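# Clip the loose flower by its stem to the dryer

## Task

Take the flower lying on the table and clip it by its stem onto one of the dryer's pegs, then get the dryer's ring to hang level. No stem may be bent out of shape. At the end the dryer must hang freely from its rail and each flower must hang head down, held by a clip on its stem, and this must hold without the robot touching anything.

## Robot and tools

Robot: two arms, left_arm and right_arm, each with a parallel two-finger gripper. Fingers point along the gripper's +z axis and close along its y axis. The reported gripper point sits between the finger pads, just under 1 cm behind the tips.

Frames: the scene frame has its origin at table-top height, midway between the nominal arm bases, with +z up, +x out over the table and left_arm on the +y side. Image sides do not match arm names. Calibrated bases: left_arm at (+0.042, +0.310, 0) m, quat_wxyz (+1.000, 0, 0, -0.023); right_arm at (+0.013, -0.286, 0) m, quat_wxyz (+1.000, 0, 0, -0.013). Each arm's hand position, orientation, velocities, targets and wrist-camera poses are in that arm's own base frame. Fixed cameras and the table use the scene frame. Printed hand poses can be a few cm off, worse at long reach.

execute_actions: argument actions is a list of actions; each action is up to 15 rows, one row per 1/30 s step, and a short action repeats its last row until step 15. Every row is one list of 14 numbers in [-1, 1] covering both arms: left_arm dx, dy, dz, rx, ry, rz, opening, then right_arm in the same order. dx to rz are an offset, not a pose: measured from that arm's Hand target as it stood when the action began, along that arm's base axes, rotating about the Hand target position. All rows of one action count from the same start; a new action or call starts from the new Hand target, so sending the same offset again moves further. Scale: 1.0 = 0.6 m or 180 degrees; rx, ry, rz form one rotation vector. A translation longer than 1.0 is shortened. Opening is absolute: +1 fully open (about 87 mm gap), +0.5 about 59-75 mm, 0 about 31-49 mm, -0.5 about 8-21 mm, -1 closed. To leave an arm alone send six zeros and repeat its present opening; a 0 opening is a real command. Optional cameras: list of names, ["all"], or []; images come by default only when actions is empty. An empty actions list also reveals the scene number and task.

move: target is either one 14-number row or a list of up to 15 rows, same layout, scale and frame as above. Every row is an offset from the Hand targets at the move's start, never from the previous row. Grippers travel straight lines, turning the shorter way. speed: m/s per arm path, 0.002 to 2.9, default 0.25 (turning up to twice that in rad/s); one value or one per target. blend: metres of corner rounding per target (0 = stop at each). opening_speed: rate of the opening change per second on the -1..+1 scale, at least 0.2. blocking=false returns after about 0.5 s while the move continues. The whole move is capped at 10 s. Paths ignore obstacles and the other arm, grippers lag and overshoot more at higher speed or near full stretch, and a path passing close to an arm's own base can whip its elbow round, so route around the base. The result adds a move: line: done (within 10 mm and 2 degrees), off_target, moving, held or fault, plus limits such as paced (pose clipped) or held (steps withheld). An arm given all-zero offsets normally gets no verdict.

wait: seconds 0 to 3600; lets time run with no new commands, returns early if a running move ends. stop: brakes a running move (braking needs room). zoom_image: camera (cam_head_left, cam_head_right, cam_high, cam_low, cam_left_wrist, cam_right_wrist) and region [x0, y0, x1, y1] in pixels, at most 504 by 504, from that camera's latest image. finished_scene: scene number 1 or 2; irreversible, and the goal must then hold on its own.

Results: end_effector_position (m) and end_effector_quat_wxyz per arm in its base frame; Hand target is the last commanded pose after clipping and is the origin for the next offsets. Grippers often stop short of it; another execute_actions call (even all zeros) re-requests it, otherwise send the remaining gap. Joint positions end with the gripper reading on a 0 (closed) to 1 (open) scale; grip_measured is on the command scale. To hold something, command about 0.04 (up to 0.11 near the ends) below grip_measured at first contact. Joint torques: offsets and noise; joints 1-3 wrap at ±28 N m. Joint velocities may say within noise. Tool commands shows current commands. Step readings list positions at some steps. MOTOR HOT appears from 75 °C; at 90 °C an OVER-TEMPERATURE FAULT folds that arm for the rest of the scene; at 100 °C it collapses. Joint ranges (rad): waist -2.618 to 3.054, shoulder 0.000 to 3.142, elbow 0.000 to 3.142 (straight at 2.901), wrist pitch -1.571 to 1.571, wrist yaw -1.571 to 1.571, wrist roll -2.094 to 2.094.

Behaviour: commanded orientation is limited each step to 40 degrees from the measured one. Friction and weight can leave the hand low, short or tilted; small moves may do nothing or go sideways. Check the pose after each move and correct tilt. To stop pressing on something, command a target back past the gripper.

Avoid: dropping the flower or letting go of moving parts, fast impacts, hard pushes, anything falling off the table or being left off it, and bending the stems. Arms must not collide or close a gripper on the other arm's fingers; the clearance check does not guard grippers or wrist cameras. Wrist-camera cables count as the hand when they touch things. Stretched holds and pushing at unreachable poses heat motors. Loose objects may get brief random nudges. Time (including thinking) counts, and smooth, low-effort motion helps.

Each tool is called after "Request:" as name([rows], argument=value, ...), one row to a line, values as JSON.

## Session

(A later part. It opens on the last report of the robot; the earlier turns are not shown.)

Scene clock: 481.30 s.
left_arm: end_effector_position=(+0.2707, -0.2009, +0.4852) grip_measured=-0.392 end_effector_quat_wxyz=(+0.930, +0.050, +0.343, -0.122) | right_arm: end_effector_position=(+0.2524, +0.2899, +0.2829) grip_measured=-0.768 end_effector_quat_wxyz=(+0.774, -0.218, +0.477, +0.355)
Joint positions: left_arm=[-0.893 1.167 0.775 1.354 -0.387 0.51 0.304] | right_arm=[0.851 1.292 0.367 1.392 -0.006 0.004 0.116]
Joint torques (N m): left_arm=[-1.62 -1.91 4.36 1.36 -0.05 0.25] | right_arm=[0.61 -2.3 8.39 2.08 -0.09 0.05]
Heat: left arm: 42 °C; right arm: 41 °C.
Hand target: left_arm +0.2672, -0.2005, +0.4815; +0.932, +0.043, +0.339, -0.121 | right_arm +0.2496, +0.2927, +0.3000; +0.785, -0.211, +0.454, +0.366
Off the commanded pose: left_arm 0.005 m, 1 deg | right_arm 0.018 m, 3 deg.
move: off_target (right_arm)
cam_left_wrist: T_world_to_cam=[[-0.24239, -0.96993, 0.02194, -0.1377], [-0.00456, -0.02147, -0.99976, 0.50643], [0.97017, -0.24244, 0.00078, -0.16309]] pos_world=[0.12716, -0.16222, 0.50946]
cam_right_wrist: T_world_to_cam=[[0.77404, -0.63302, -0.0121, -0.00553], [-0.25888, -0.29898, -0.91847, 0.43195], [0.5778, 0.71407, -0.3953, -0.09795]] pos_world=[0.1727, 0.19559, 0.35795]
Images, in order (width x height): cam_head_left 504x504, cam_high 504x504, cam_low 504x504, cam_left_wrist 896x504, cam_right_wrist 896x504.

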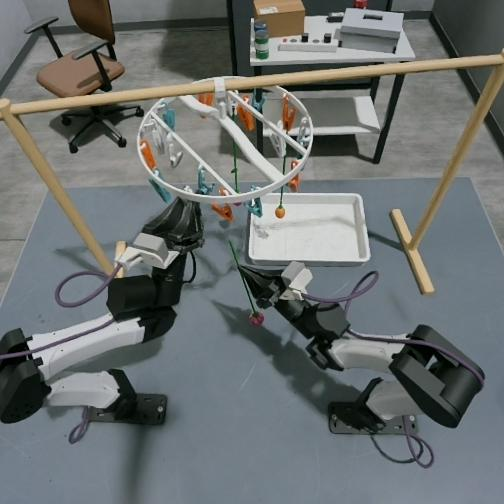

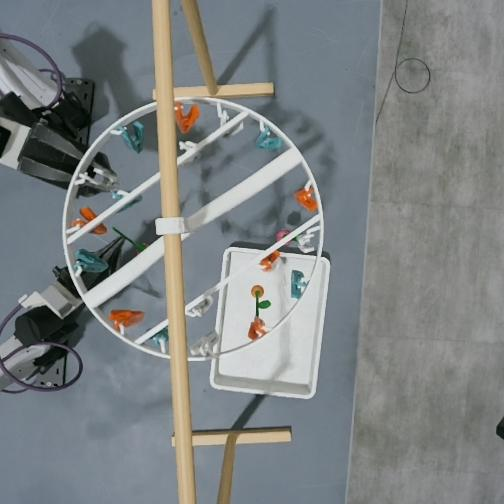

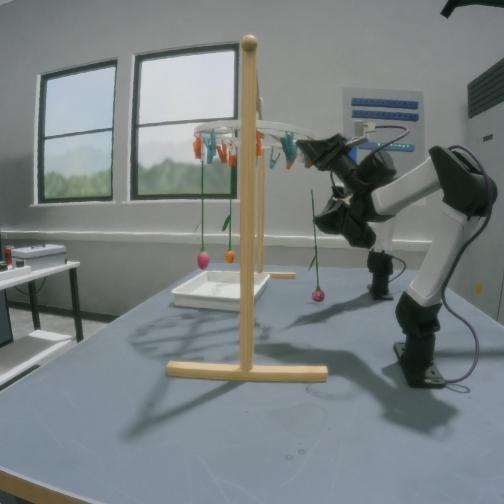

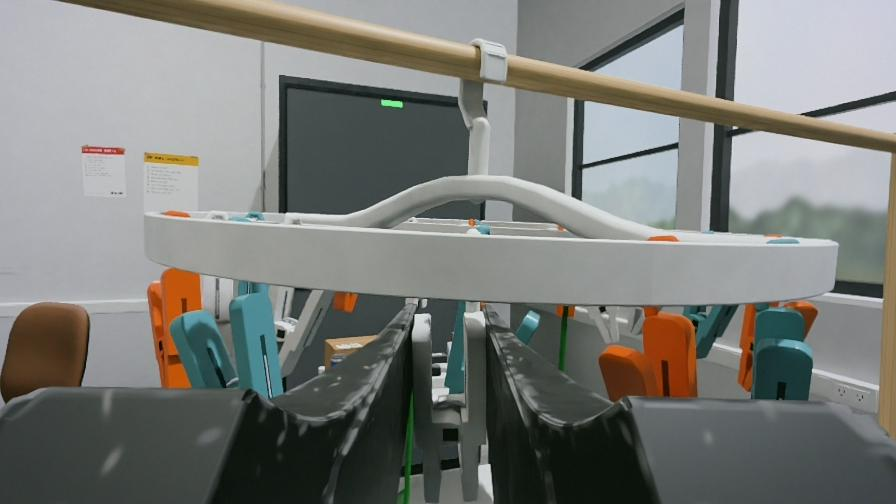

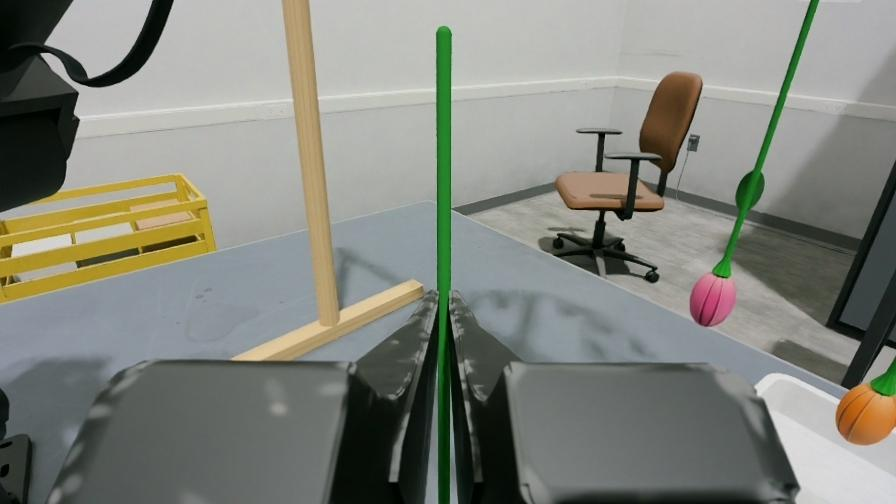

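Request:
move(target=[0, 0, 0, 0, 0, 0, -0.6, 0.095, 0.1497, 0.0783, 0.0149, -0.0125, 0, -1.0], speed=0.1, cameras=["cam_left_wrist", "cam_right_wrist", "cam_high"])

Scene clock: 487.50 s.
left_arm: end_effector_position=(+0.2707, -0.2008, +0.4852) grip_measured=-0.392 end_effector_quat_wxyz=(+0.930, +0.050, +0.343, -0.122) | right_arm: end_effector_position=(+0.3060, +0.3801, +0.3388) grip_measured=-0.768 end_effector_quat_wxyz=(+0.791, -0.205, +0.438, +0.374)
Joint positions: left_arm=[-0.893 1.167 0.775 1.355 -0.387 0.511 0.304] | right_arm=[0.9 1.654 0.846 1.369 0.017 -0.007 0.116]
Joint torques (N m): left_arm=[-1.61 -1.91 4.36 1.36 -0.05 0.24] | right_arm=[0.68 -5.7 8.69 1.64 0.1 -0.13]
Heat: left arm: 41 °C; right arm: 42 °C.
Hand target: left_arm +0.2671, -0.2004, +0.4815; +0.932, +0.043, +0.339, -0.121 | right_arm +0.3067, +0.3825, +0.3469; +0.798, -0.200, +0.429, +0.372
Off the commanded pose: left_arm 0.005 m, 1 deg | right_arm 0.009 m, 1 deg.
move: done
cam_left_wrist: T_world_to_cam=[[-0.24188, -0.97006, 0.02174, -0.13769], [-0.00421, -0.02136, -0.99976, 0.50641], [0.9703, -0.24192, 0.00109, -0.16318]] pos_world=[0.12715, -0.16222, 0.50946]
cam_right_wrist: T_world_to_cam=[[0.78915, -0.6141, -0.01163, -0.00124], [-0.19675, -0.23481, -0.95192, 0.49211], [0.58184, 0.75349, -0.30612, -0.21765]] pos_world=[0.22444, 0.27879, 0.40181]
Images, in order (width x height): cam_high 504x504, cam_left_wrist 896x504, cam_right_wrist 896x504.

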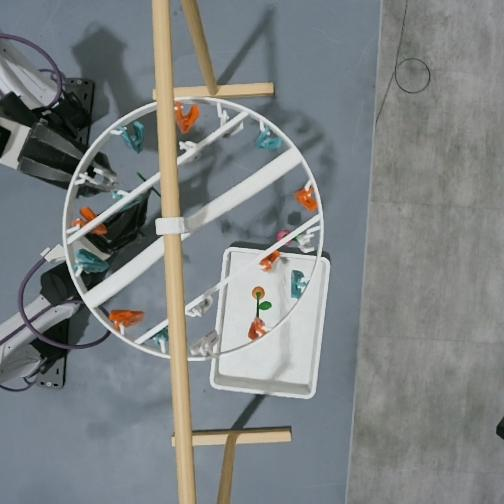

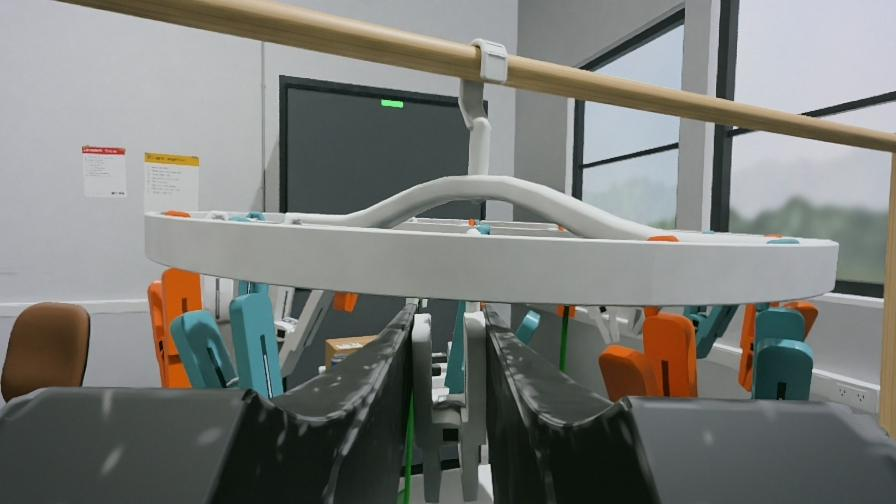

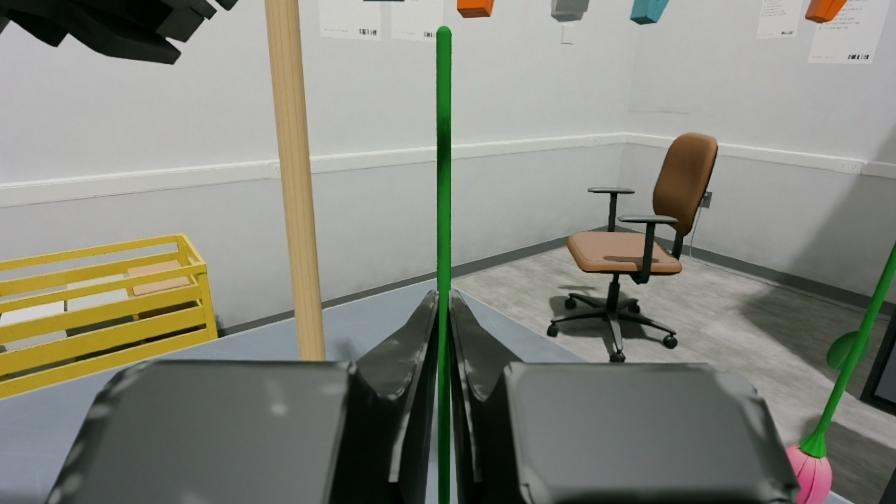

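Request:
move(target=[0, 0, 0, 0, 0, 0, -0.6, 0.0, 0.0, 0.0333, 0, 0, 0, -1.0], speed=0.06, cameras=["cam_left_wrist", "cam_right_wrist"])

Request:
zoom_image(camera="cam_left_wrist", region=[350, 290, 560, 504])

Scene clock: 490.90 s.
left_arm: end_effector_position=(+0.2707, -0.2008, +0.4852) grip_measured=-0.392 end_effector_quat_wxyz=(+0.930, +0.050, +0.343, -0.122) | right_arm: end_effector_position=(+0.3112, +0.3865, +0.3422) grip_measured=-0.768 end_effector_quat_wxyz=(+0.785, -0.211, +0.450, +0.370)
Joint positions: left_arm=[-0.893 1.167 0.775 1.355 -0.387 0.511 0.304] | right_arm=[0.9 1.65 0.892 1.288 0.017 -0.008 0.116]
Joint torques (N m): left_arm=[-1.61 -1.89 4.34 1.36 -0.05 0.24] | right_arm=[0.64 -9.44 8.91 1.66 0.08 -0.12]
Heat: left arm: 41 °C; right arm: 42 °C.
Hand target: left_arm +0.2671, -0.2004, +0.4815; +0.932, +0.043, +0.339, -0.121 | right_arm +0.3066, +0.3825, +0.3671; +0.798, -0.200, +0.429, +0.372
Off the commanded pose: left_arm 0.005 m, 1 deg | right_arm 0.025 m, 3 deg.
move: off_target (right_arm)
cam_left_wrist: T_world_to_cam=[[-0.24188, -0.97006, 0.02174, -0.13769], [-0.00421, -0.02136, -0.99976, 0.50641], [0.9703, -0.24192, 0.00109, -0.16318]] pos_world=[0.12715, -0.16222, 0.50946]
cam_right_wrist: T_world_to_cam=[[0.78847, -0.61496, -0.01144, -0.00084], [-0.2152, -0.25839, -0.94177, 0.50924], [0.5762, 0.74502, -0.33607, -0.20925]] pos_world=[0.23082, 0.28697, 0.40925]

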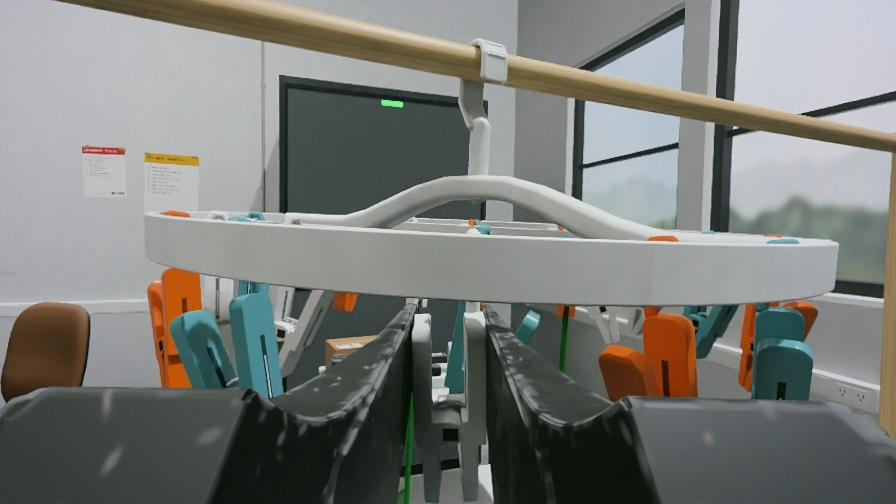

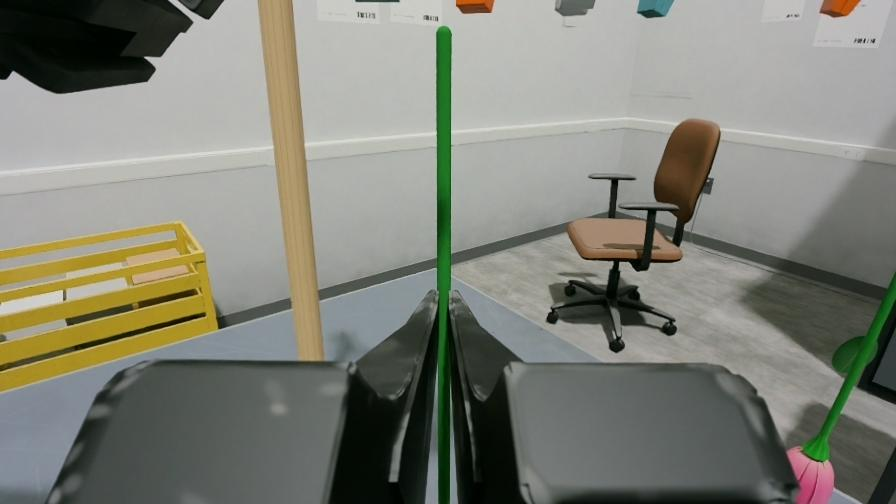

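Scaled by 2.355 from the camera's image (finer frame: 1280x720).

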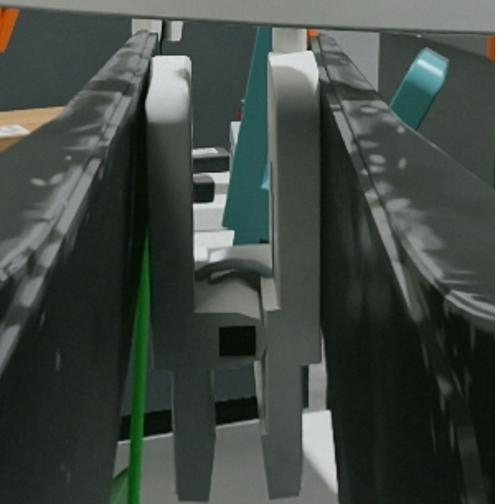

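Request:
move(target=[0, 0, 0, 0, 0, 0, -0.6, -0.0033, -0.0108, 0.0333, 0, 0, 0, -1.0], speed=0.06, cameras=["cam_left_wrist"])

Request:
zoom_image(camera="cam_left_wrist", region=[350, 290, 560, 504])

Scene clock: 494.30 s.
left_arm: end_effector_position=(+0.2707, -0.2008, +0.4852) grip_measured=-0.392 end_effector_quat_wxyz=(+0.930, +0.050, +0.343, -0.122) | right_arm: end_effector_position=(+0.3071, +0.3813, +0.3658) grip_measured=-0.768 end_effector_quat_wxyz=(+0.787, -0.209, +0.447, +0.371)
Joint positions: left_arm=[-0.893 1.167 0.775 1.355 -0.387 0.511 0.304] | right_arm=[0.9 1.587 0.922 1.204 0.017 -0.008 0.116]
Joint torques (N m): left_arm=[-1.61 -1.89 4.34 1.36 -0.05 0.24] | right_arm=[0.03 -8.47 8.95 1.64 0.03 -0.09]
Heat: left arm: 40 °C; right arm: 42 °C.
Hand target: left_arm +0.2671, -0.2004, +0.4815; +0.932, +0.043, +0.339, -0.121 | right_arm +0.3047, +0.3761, +0.3870; +0.798, -0.200, +0.429, +0.372
Off the commanded pose: left_arm 0.005 m, 1 deg | right_arm 0.022 m, 3 deg.
move: off_target (right_arm)
cam_left_wrist: T_world_to_cam=[[-0.24188, -0.97006, 0.02174, -0.13769], [-0.00421, -0.02136, -0.99976, 0.50641], [0.9703, -0.24192, 0.00109, -0.16318]] pos_world=[0.12715, -0.16222, 0.50946]

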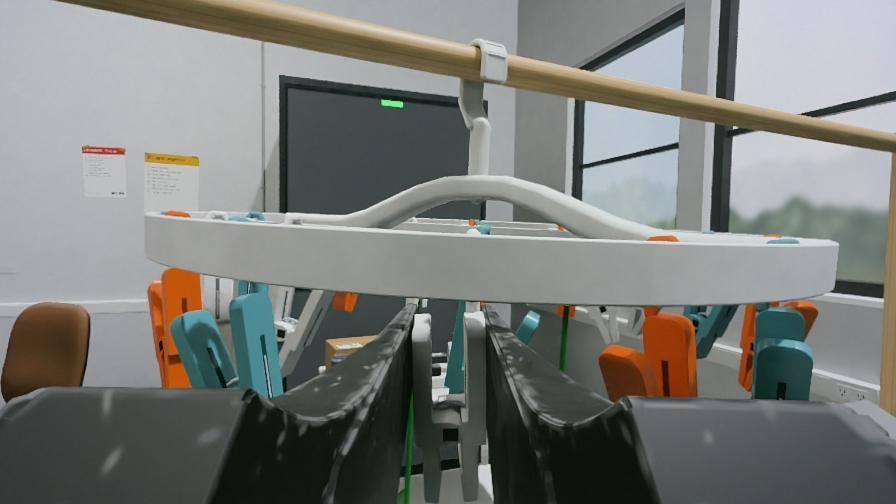

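Scaled by 2.355 from the camera's image (finer frame: 1280x720).

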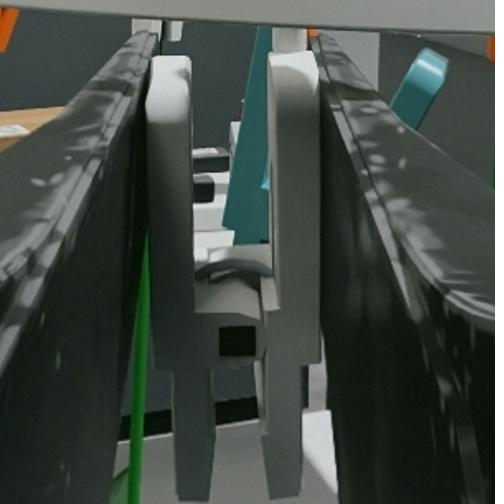

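Request:
execute_actions(actions=[], cameras=["cam_head_left", "cam_head_right", "cam_high", "cam_low"])

Request:
zoom_image(camera="cam_head_left", region=[150, 160, 290, 300])

Request:
zoom_image(camera="cam_head_right", region=[150, 160, 290, 300])

Request:
zoom_image(camera="cam_low", region=[240, 100, 380, 240])

Request:
zoom_image(camera="cam_high", region=[60, 130, 180, 250])

Scene clock: 496.53 s.
left_arm: end_effector_position=(+0.2707, -0.2008, +0.4852) grip_measured=-0.392 end_effector_quat_wxyz=(+0.930, +0.050, +0.343, -0.122) | right_arm: end_effector_position=(+0.3071, +0.3814, +0.3657) grip_measured=-0.768 end_effector_quat_wxyz=(+0.786, -0.210, +0.447, +0.371)
Joint positions: left_arm=[-0.893 1.167 0.775 1.355 -0.387 0.511 0.304] | right_arm=[0.9 1.587 0.922 1.203 0.017 -0.008 0.116]
Joint velocities: within noise
Joint torques (N m): left_arm=[-1.61 -1.89 4.34 1.36 -0.04 0.24] | right_arm=[0.06 -8.55 8.95 1.62 0.03 -0.08]
Heat: left arm: 40 °C; right arm: 42 °C.
Hand target: left_arm +0.2671, -0.2004, +0.4815; +0.932, +0.043, +0.339, -0.121 | right_arm +0.3047, +0.3760, +0.3870; +0.798, -0.200, +0.429, +0.372
Tool commands: left_gripper/opening=-0.6 right_gripper/opening=-1.0
Off the commanded pose: left_arm 0.005 m, 1 deg | right_arm 0.022 m, 3 deg.
Images, in order (width x height): cam_head_left 504x504, cam_head_right 504x504, cam_high 504x504, cam_low 504x504.

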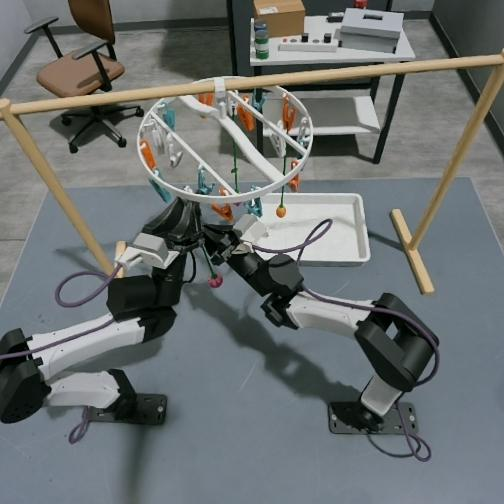

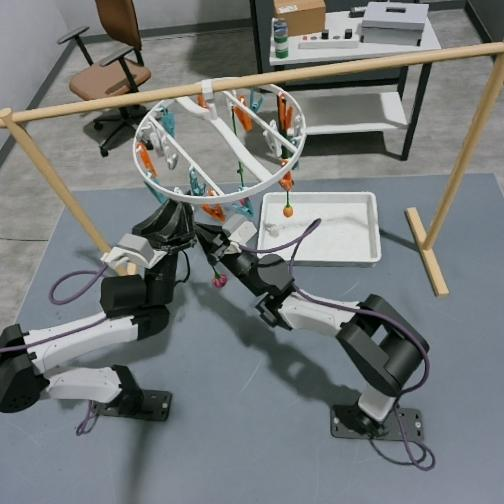

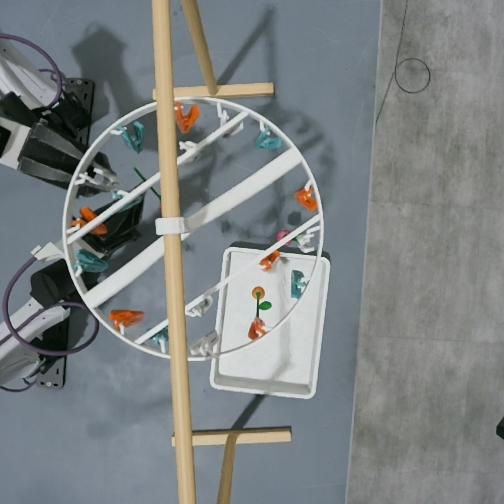

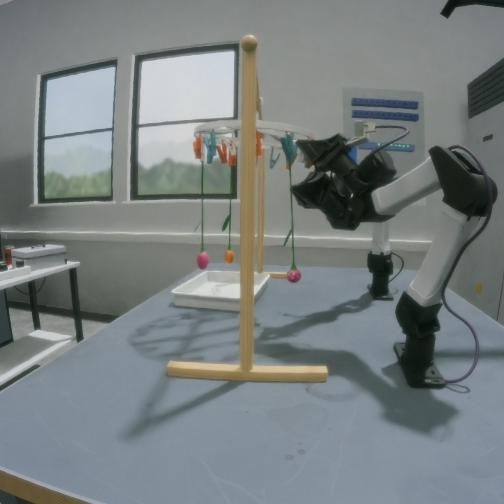

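Scaled by 3.600 from the camera's image (finer frame: 720x720).

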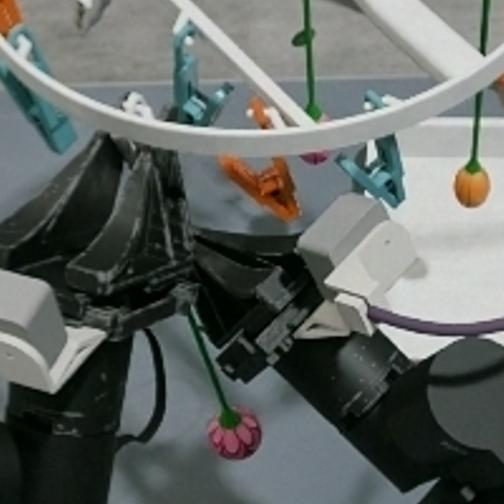

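Scaled by 3.600 from the camera's image (finer frame: 720x720).

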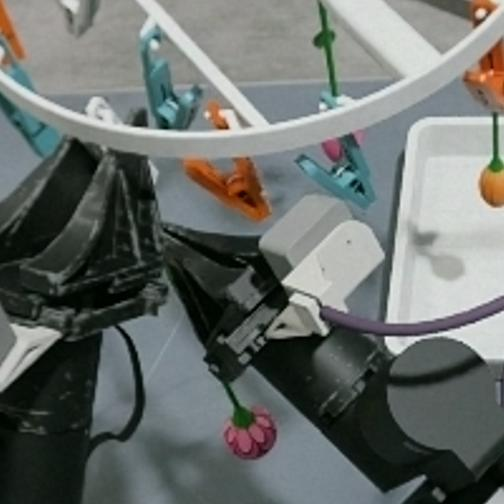

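Scaled by 3.600 from the camera's image (finer frame: 720x720).

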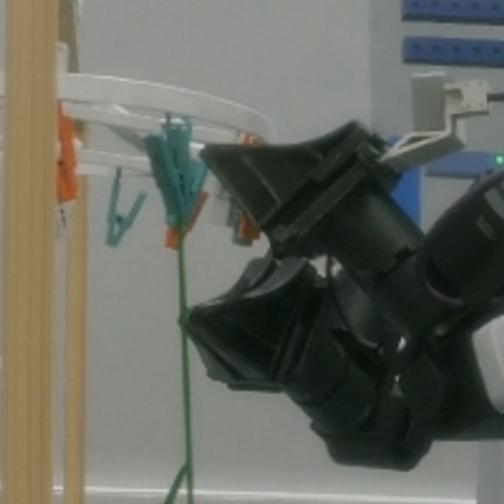

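Scaled by 4.200 from the camera's image (finer frame: 720x720).

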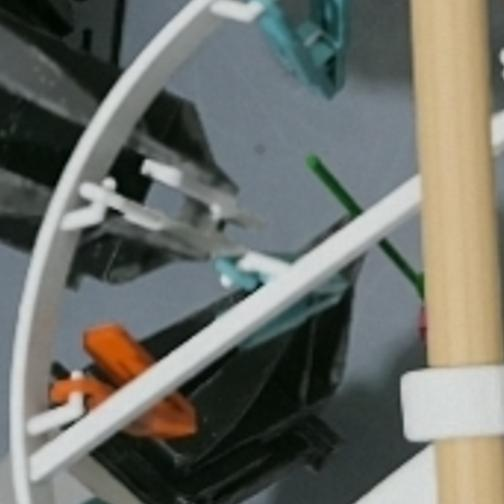

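Request:
move(target=[0, 0, 0, 0, 0, 0, -0.6, -0.0143, -0.0525, 0.0, 0, 0, 0, -1.0], speed=0.06, cameras=["cam_left_wrist", "cam_high"])

Request:
zoom_image(camera="cam_left_wrist", region=[350, 290, 560, 504])

Request:
zoom_image(camera="cam_high", region=[60, 130, 180, 250])

Scene clock: 501.20 s.
left_arm: end_effector_position=(+0.2707, -0.2008, +0.4852) grip_measured=-0.392 end_effector_quat_wxyz=(+0.930, +0.050, +0.343, -0.122) | right_arm: end_effector_position=(+0.2991, +0.3504, +0.3788) grip_measured=-0.768 end_effector_quat_wxyz=(+0.795, -0.203, +0.437, +0.369)
Joint positions: left_arm=[-0.893 1.167 0.775 1.355 -0.387 0.511 0.304] | right_arm=[0.861 1.473 0.843 1.195 -0.008 0.004 0.116]
Joint torques (N m): left_arm=[-1.61 -1.89 4.34 1.36 -0.04 0.24] | right_arm=[-0.42 -7.58 6.43 1.59 -0.07 0.08]
Heat: left arm: 40 °C; right arm: 42 °C.
Hand target: left_arm +0.2671, -0.2004, +0.4815; +0.932, +0.043, +0.339, -0.121 | right_arm +0.2960, +0.3446, +0.3870; +0.798, -0.200, +0.429, +0.372
Off the commanded pose: left_arm 0.005 m, 1 deg | right_arm 0.011 m, 1 deg.
move: off_target (right_arm)
cam_left_wrist: T_world_to_cam=[[-0.24188, -0.97006, 0.02174, -0.13769], [-0.00421, -0.02136, -0.99976, 0.50641], [0.9703, -0.24192, 0.00109, -0.16318]] pos_world=[0.12715, -0.16222, 0.50946]
Images, in order (width x height): cam_high 504x504, cam_left_wrist 896x504.

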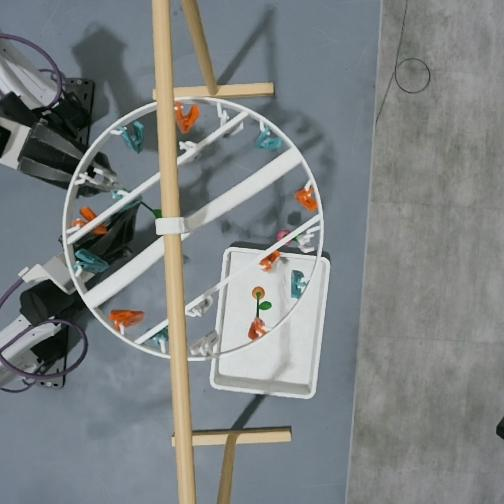

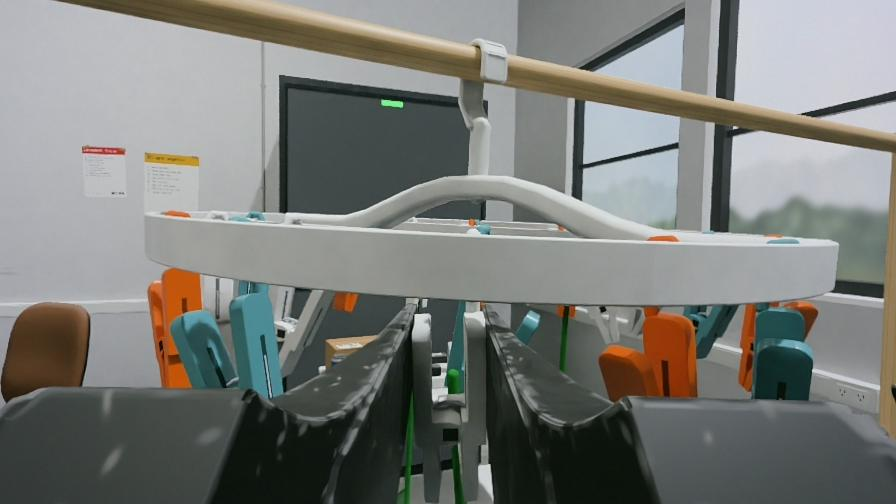

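Scaled by 2.355 from the camera's image (finer frame: 1280x720).

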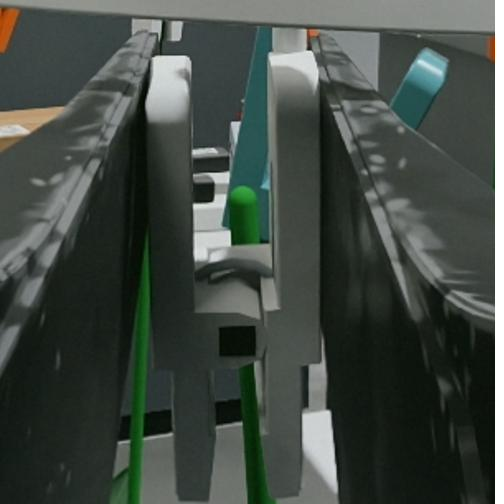

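Scaled by 4.200 from the camera's image (finer frame: 720x720).

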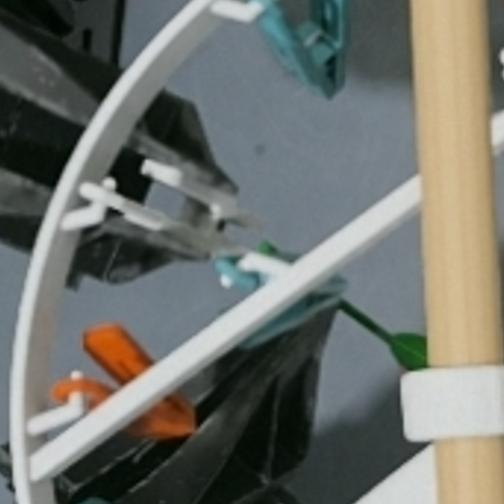

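Request:
move(target=[0, 0, 0, 0, 0, 0, -0.6, 0.001, 0.003, -0.0317, 0, 0, 0, -1.0], speed=0.04, cameras=["cam_left_wrist"])

Request:
zoom_image(camera="cam_left_wrist", region=[350, 290, 560, 504])

Scene clock: 506.40 s.
left_arm: end_effector_position=(+0.2707, -0.2008, +0.4852) grip_measured=-0.392 end_effector_quat_wxyz=(+0.930, +0.050, +0.343, -0.122) | right_arm: end_effector_position=(+0.2963, +0.3475, +0.3670) grip_measured=-0.768 end_effector_quat_wxyz=(+0.796, -0.203, +0.435, +0.370)
Joint positions: left_arm=[-0.893 1.167 0.775 1.355 -0.387 0.511 0.304] | right_arm=[0.861 1.482 0.795 1.256 -0.009 0.005 0.116]
Joint torques (N m): left_arm=[-1.62 -1.89 4.34 1.36 -0.05 0.24] | right_arm=[-0.32 -4.55 6.32 1.82 -0.06 0.05]
Heat: left arm: 40 °C; right arm: 42 °C.
Hand target: left_arm +0.2671, -0.2004, +0.4815; +0.932, +0.043, +0.339, -0.121 | right_arm +0.2967, +0.3464, +0.3678; +0.798, -0.200, +0.429, +0.372
Off the commanded pose: left_arm 0.005 m, 1 deg | right_arm 0.001 m, 1 deg.
move: done
cam_left_wrist: T_world_to_cam=[[-0.24188, -0.97006, 0.02174, -0.13769], [-0.00421, -0.02136, -0.99976, 0.50641], [0.9703, -0.24192, 0.00109, -0.16318]] pos_world=[0.12715, -0.16222, 0.50946]

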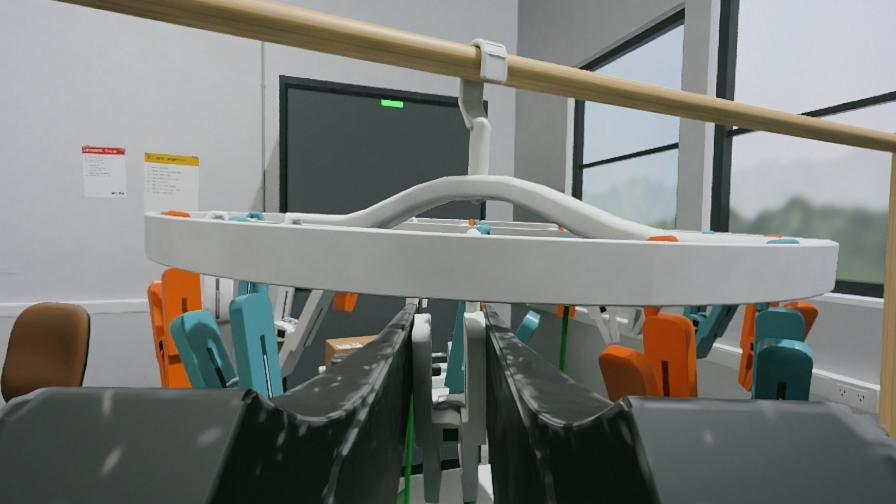

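Scaled by 2.355 from the camera's image (finer frame: 1280x720).

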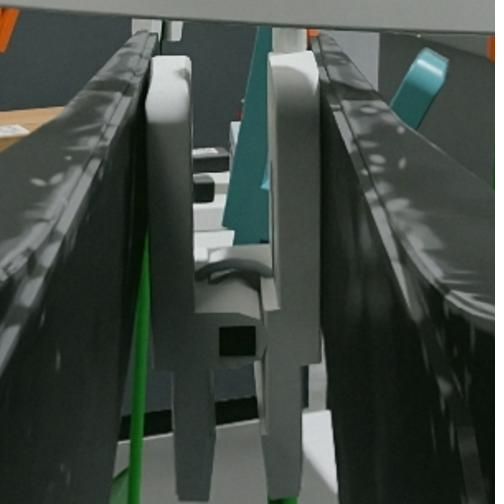

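Request:
execute_actions(actions=[])

Request:
zoom_image(camera="cam_high", region=[60, 130, 180, 250])

Request:
zoom_image(camera="cam_low", region=[240, 100, 380, 240])

Request:
zoom_image(camera="cam_head_left", region=[150, 160, 290, 300])

Scene clock: 508.17 s.
left_arm: end_effector_position=(+0.2707, -0.2008, +0.4852) grip_measured=-0.392 end_effector_quat_wxyz=(+0.930, +0.050, +0.343, -0.122) | right_arm: end_effector_position=(+0.2963, +0.3474, +0.3671) grip_measured=-0.768 end_effector_quat_wxyz=(+0.796, -0.203, +0.435, +0.370)
Joint positions: left_arm=[-0.893 1.167 0.775 1.355 -0.387 0.511 0.304] | right_arm=[0.861 1.482 0.795 1.257 -0.009 0.005 0.116]
Joint velocities: within noise
Joint torques (N m): left_arm=[-1.62 -1.89 4.36 1.36 -0.04 0.24] | right_arm=[-0.27 -4.59 6.27 1.82 -0.07 0.06]
Heat: left arm: 40 °C; right arm: 42 °C.
Hand target: left_arm +0.2671, -0.2004, +0.4815; +0.932, +0.043, +0.339, -0.121 | right_arm +0.2967, +0.3464, +0.3678; +0.798, -0.200, +0.429, +0.372
Tool commands: left_gripper/opening=-0.6 right_gripper/opening=-1.0
Off the commanded pose: left_arm 0.005 m, 1 deg | right_arm 0.001 m, 1 deg.
camera_calibration:
cam_left_wrist: T_world_to_cam=[[-0.24188, -0.97006, 0.02174, -0.13769], [-0.00421, -0.02136, -0.99976, 0.50641], [0.9703, -0.24192, 0.00109, -0.16318]] pos_world=[0.12715, -0.16222, 0.50946]
cam_right_wrist: T_world_to_cam=[[0.78249, -0.62263, -0.0072, -0.01005], [-0.19125, -0.22931, -0.95438, 0.50681], [0.59257, 0.74817, -0.29851, -0.18288]] pos_world=[0.21316, 0.24678, 0.42902]

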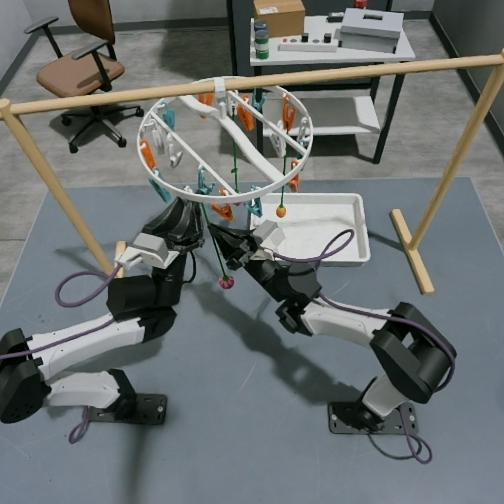

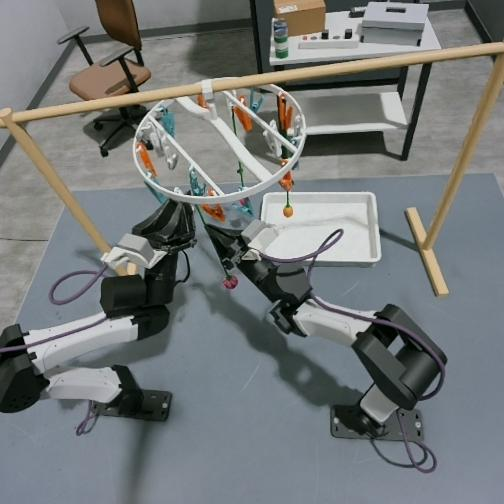

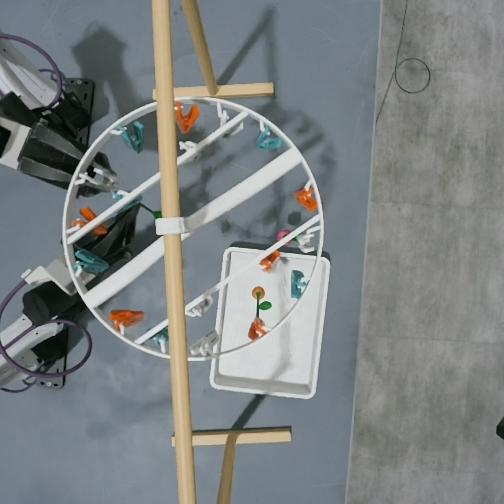

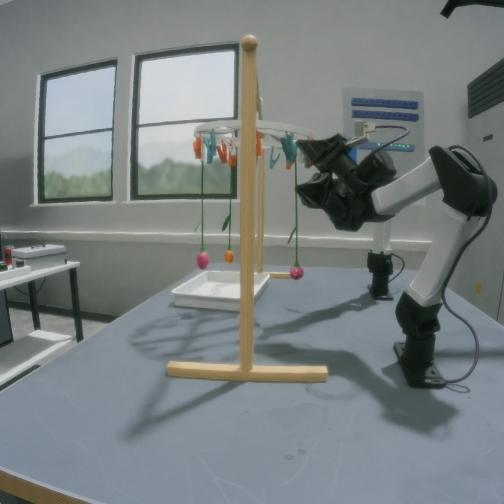

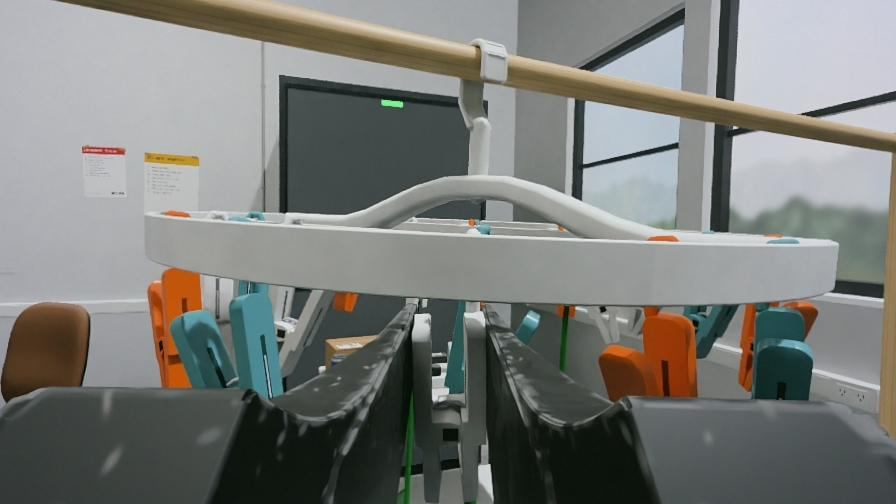

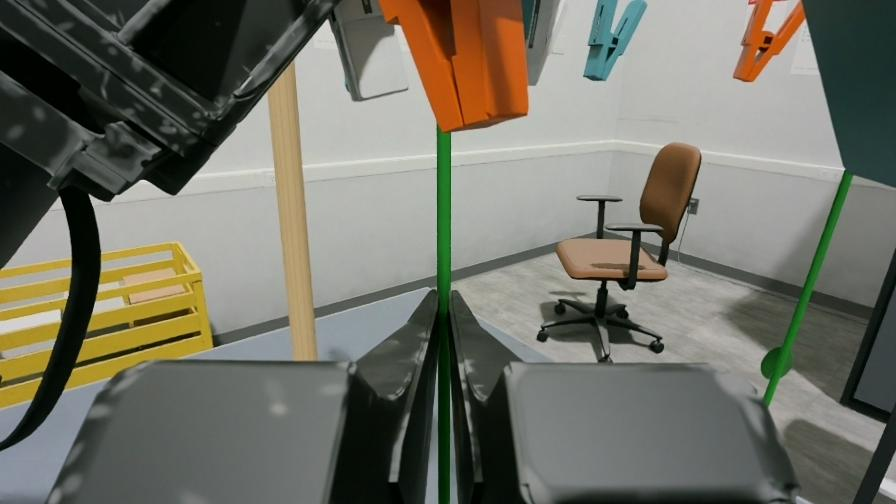

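Scaled by 4.200 from the camera's image (finer frame: 720x720).

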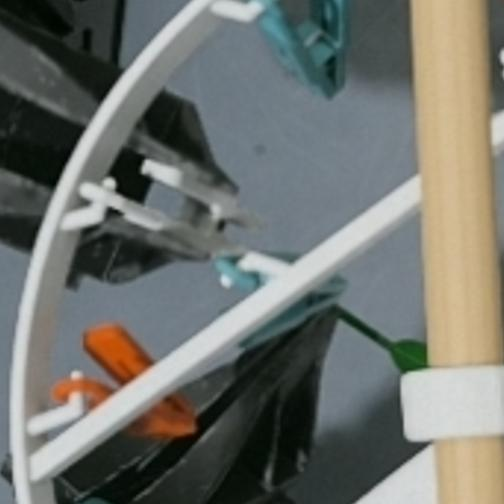

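Scaled by 3.600 from the camera's image (finer frame: 720x720).

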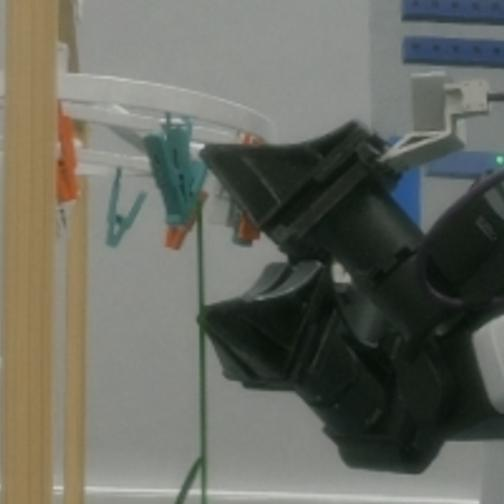

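Scaled by 3.600 from the camera's image (finer frame: 720x720).

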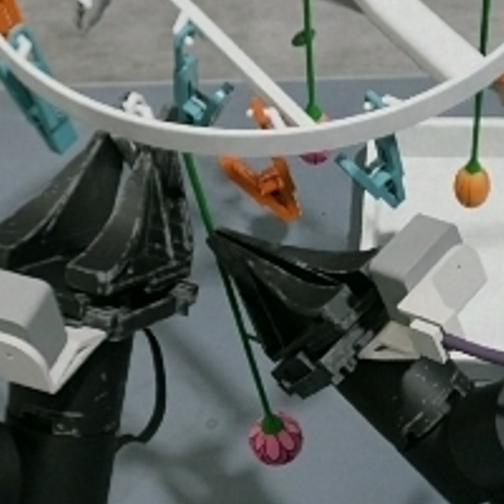

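Request:
move(target=[0, 0, 0, 0, 0, 0, -0.6, 0.003, 0.0135, -0.023, 0, 0, 0, -1.0], speed=0.04, cameras=["cam_left_wrist", "cam_right_wrist"])

Request:
zoom_image(camera="cam_left_wrist", region=[350, 290, 560, 504])

Scene clock: 513.03 s.
left_arm: end_effector_position=(+0.2707, -0.2008, +0.4852) grip_measured=-0.392 end_effector_quat_wxyz=(+0.930, +0.050, +0.343, -0.122) | right_arm: end_effector_position=(+0.3016, +0.3536, +0.3516) grip_measured=-0.768 end_effector_quat_wxyz=(+0.794, -0.204, +0.438, +0.369)
Joint positions: left_arm=[-0.893 1.167 0.775 1.355 -0.387 0.511 0.304] | right_arm=[0.861 1.54 0.787 1.316 -0.009 0.005 0.116]
Joint torques (N m): left_arm=[-1.61 -1.89 4.36 1.36 -0.04 0.24] | right_arm=[0.83 -4.94 6.23 1.86 0.03 -0.02]
Heat: left arm: 39 °C; right arm: 42 °C.
Hand target: left_arm +0.2671, -0.2004, +0.4815; +0.932, +0.043, +0.339, -0.121 | right_arm +0.2984, +0.3545, +0.3541; +0.798, -0.200, +0.429, +0.372
Off the commanded pose: left_arm 0.005 m, 1 deg | right_arm 0.004 m, 1 deg.
move: done
cam_left_wrist: T_world_to_cam=[[-0.24188, -0.97006, 0.02174, -0.13769], [-0.00421, -0.02136, -0.99976, 0.50641], [0.9703, -0.24192, 0.00109, -0.16318]] pos_world=[0.12715, -0.16222, 0.50946]
cam_right_wrist: T_world_to_cam=[[0.78243, -0.6227, -0.00745, -0.01036], [-0.19552, -0.23427, -0.95231, 0.49675], [0.59125, 0.74657, -0.30505, -0.19201]] pos_world=[0.21876, 0.25328, 0.41441]

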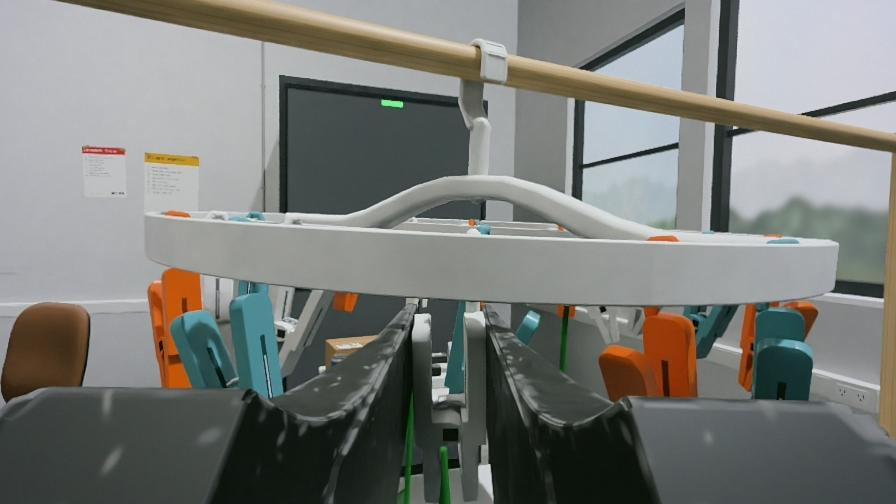

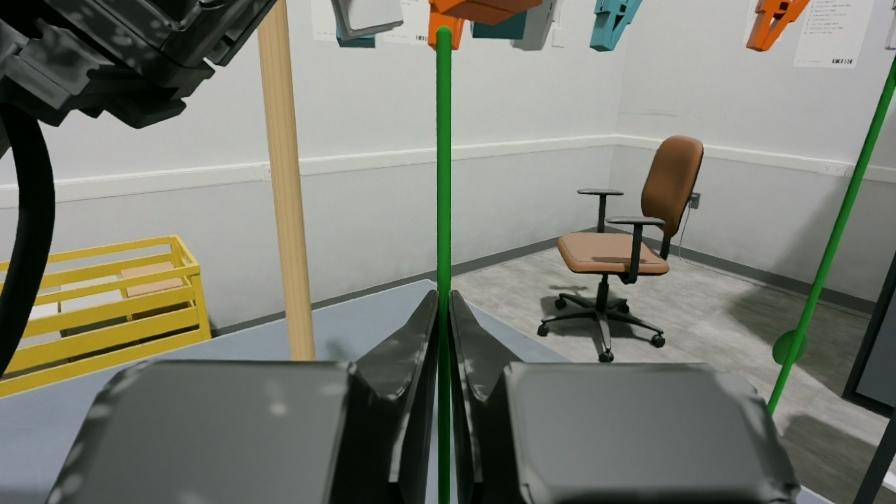

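Scaled by 2.355 from the camera's image (finer frame: 1280x720).

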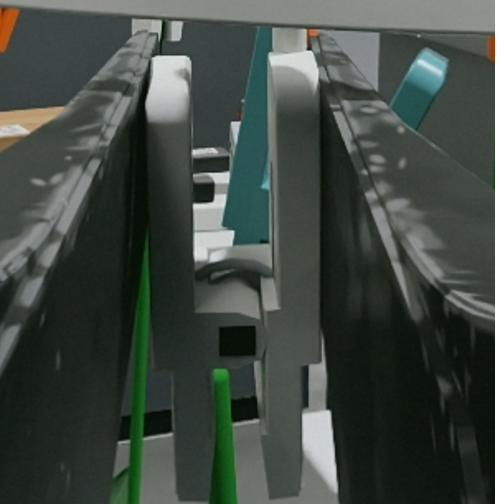

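Request:
move(target=[0, 0, 0, 0, 0, 0, -0.6, -0.0203, 0.0013, 0.0, 0, 0, 0, -1.0], speed=0.03, cameras=["cam_left_wrist"])

Request:
zoom_image(camera="cam_left_wrist", region=[350, 290, 560, 504])

Scene clock: 517.40 s.
left_arm: end_effector_position=(+0.2707, -0.2008, +0.4852) grip_measured=-0.392 end_effector_quat_wxyz=(+0.930, +0.050, +0.343, -0.122) | right_arm: end_effector_position=(+0.2913, +0.3610, +0.3406) grip_measured=-0.768 end_effector_quat_wxyz=(+0.786, -0.210, +0.446, +0.372)
Joint positions: left_arm=[-0.893 1.167 0.775 1.355 -0.387 0.511 0.304] | right_arm=[0.898 1.54 0.762 1.318 0.014 -0.006 0.116]
Joint torques (N m): left_arm=[-1.61 -1.89 4.36 1.36 -0.04 0.24] | right_arm=[0.58 -7.51 6.05 1.9 0.1 -0.12]
Heat: left arm: 39 °C; right arm: 42 °C.
Hand target: left_arm +0.2671, -0.2004, +0.4815; +0.932, +0.043, +0.339, -0.121 | right_arm +0.2862, +0.3553, +0.3541; +0.798, -0.200, +0.429, +0.372
Off the commanded pose: left_arm 0.005 m, 1 deg | right_arm 0.016 m, 3 deg.
move: off_target (right_arm)
cam_left_wrist: T_world_to_cam=[[-0.24188, -0.97006, 0.02174, -0.13769], [-0.00421, -0.02136, -0.99976, 0.50641], [0.9703, -0.24192, 0.00109, -0.16318]] pos_world=[0.12715, -0.16222, 0.50946]

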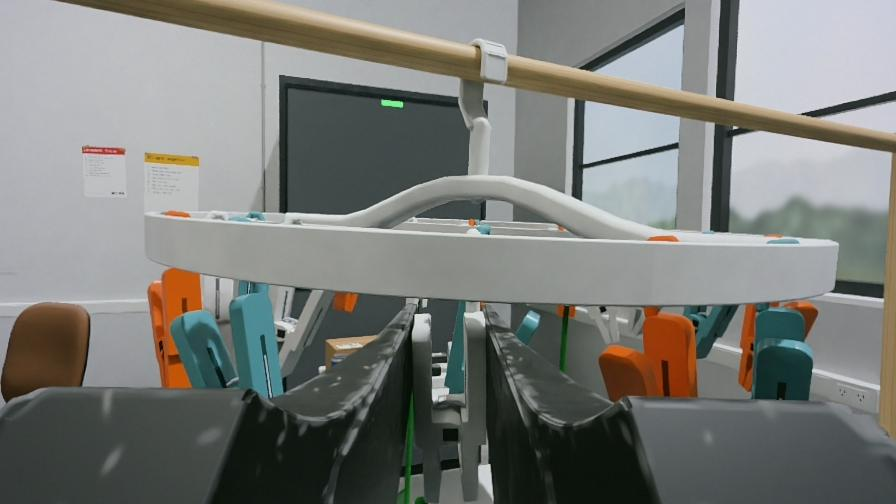

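Scaled by 2.355 from the camera's image (finer frame: 1280x720).

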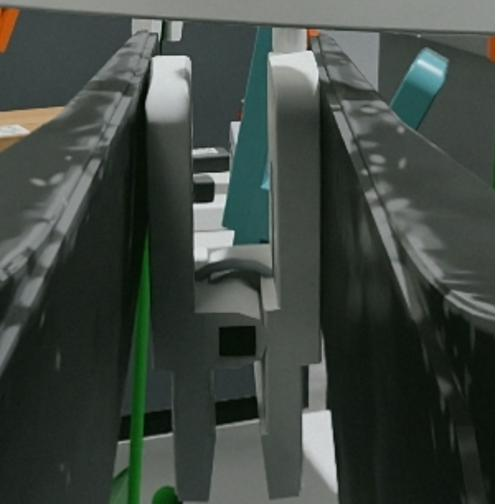

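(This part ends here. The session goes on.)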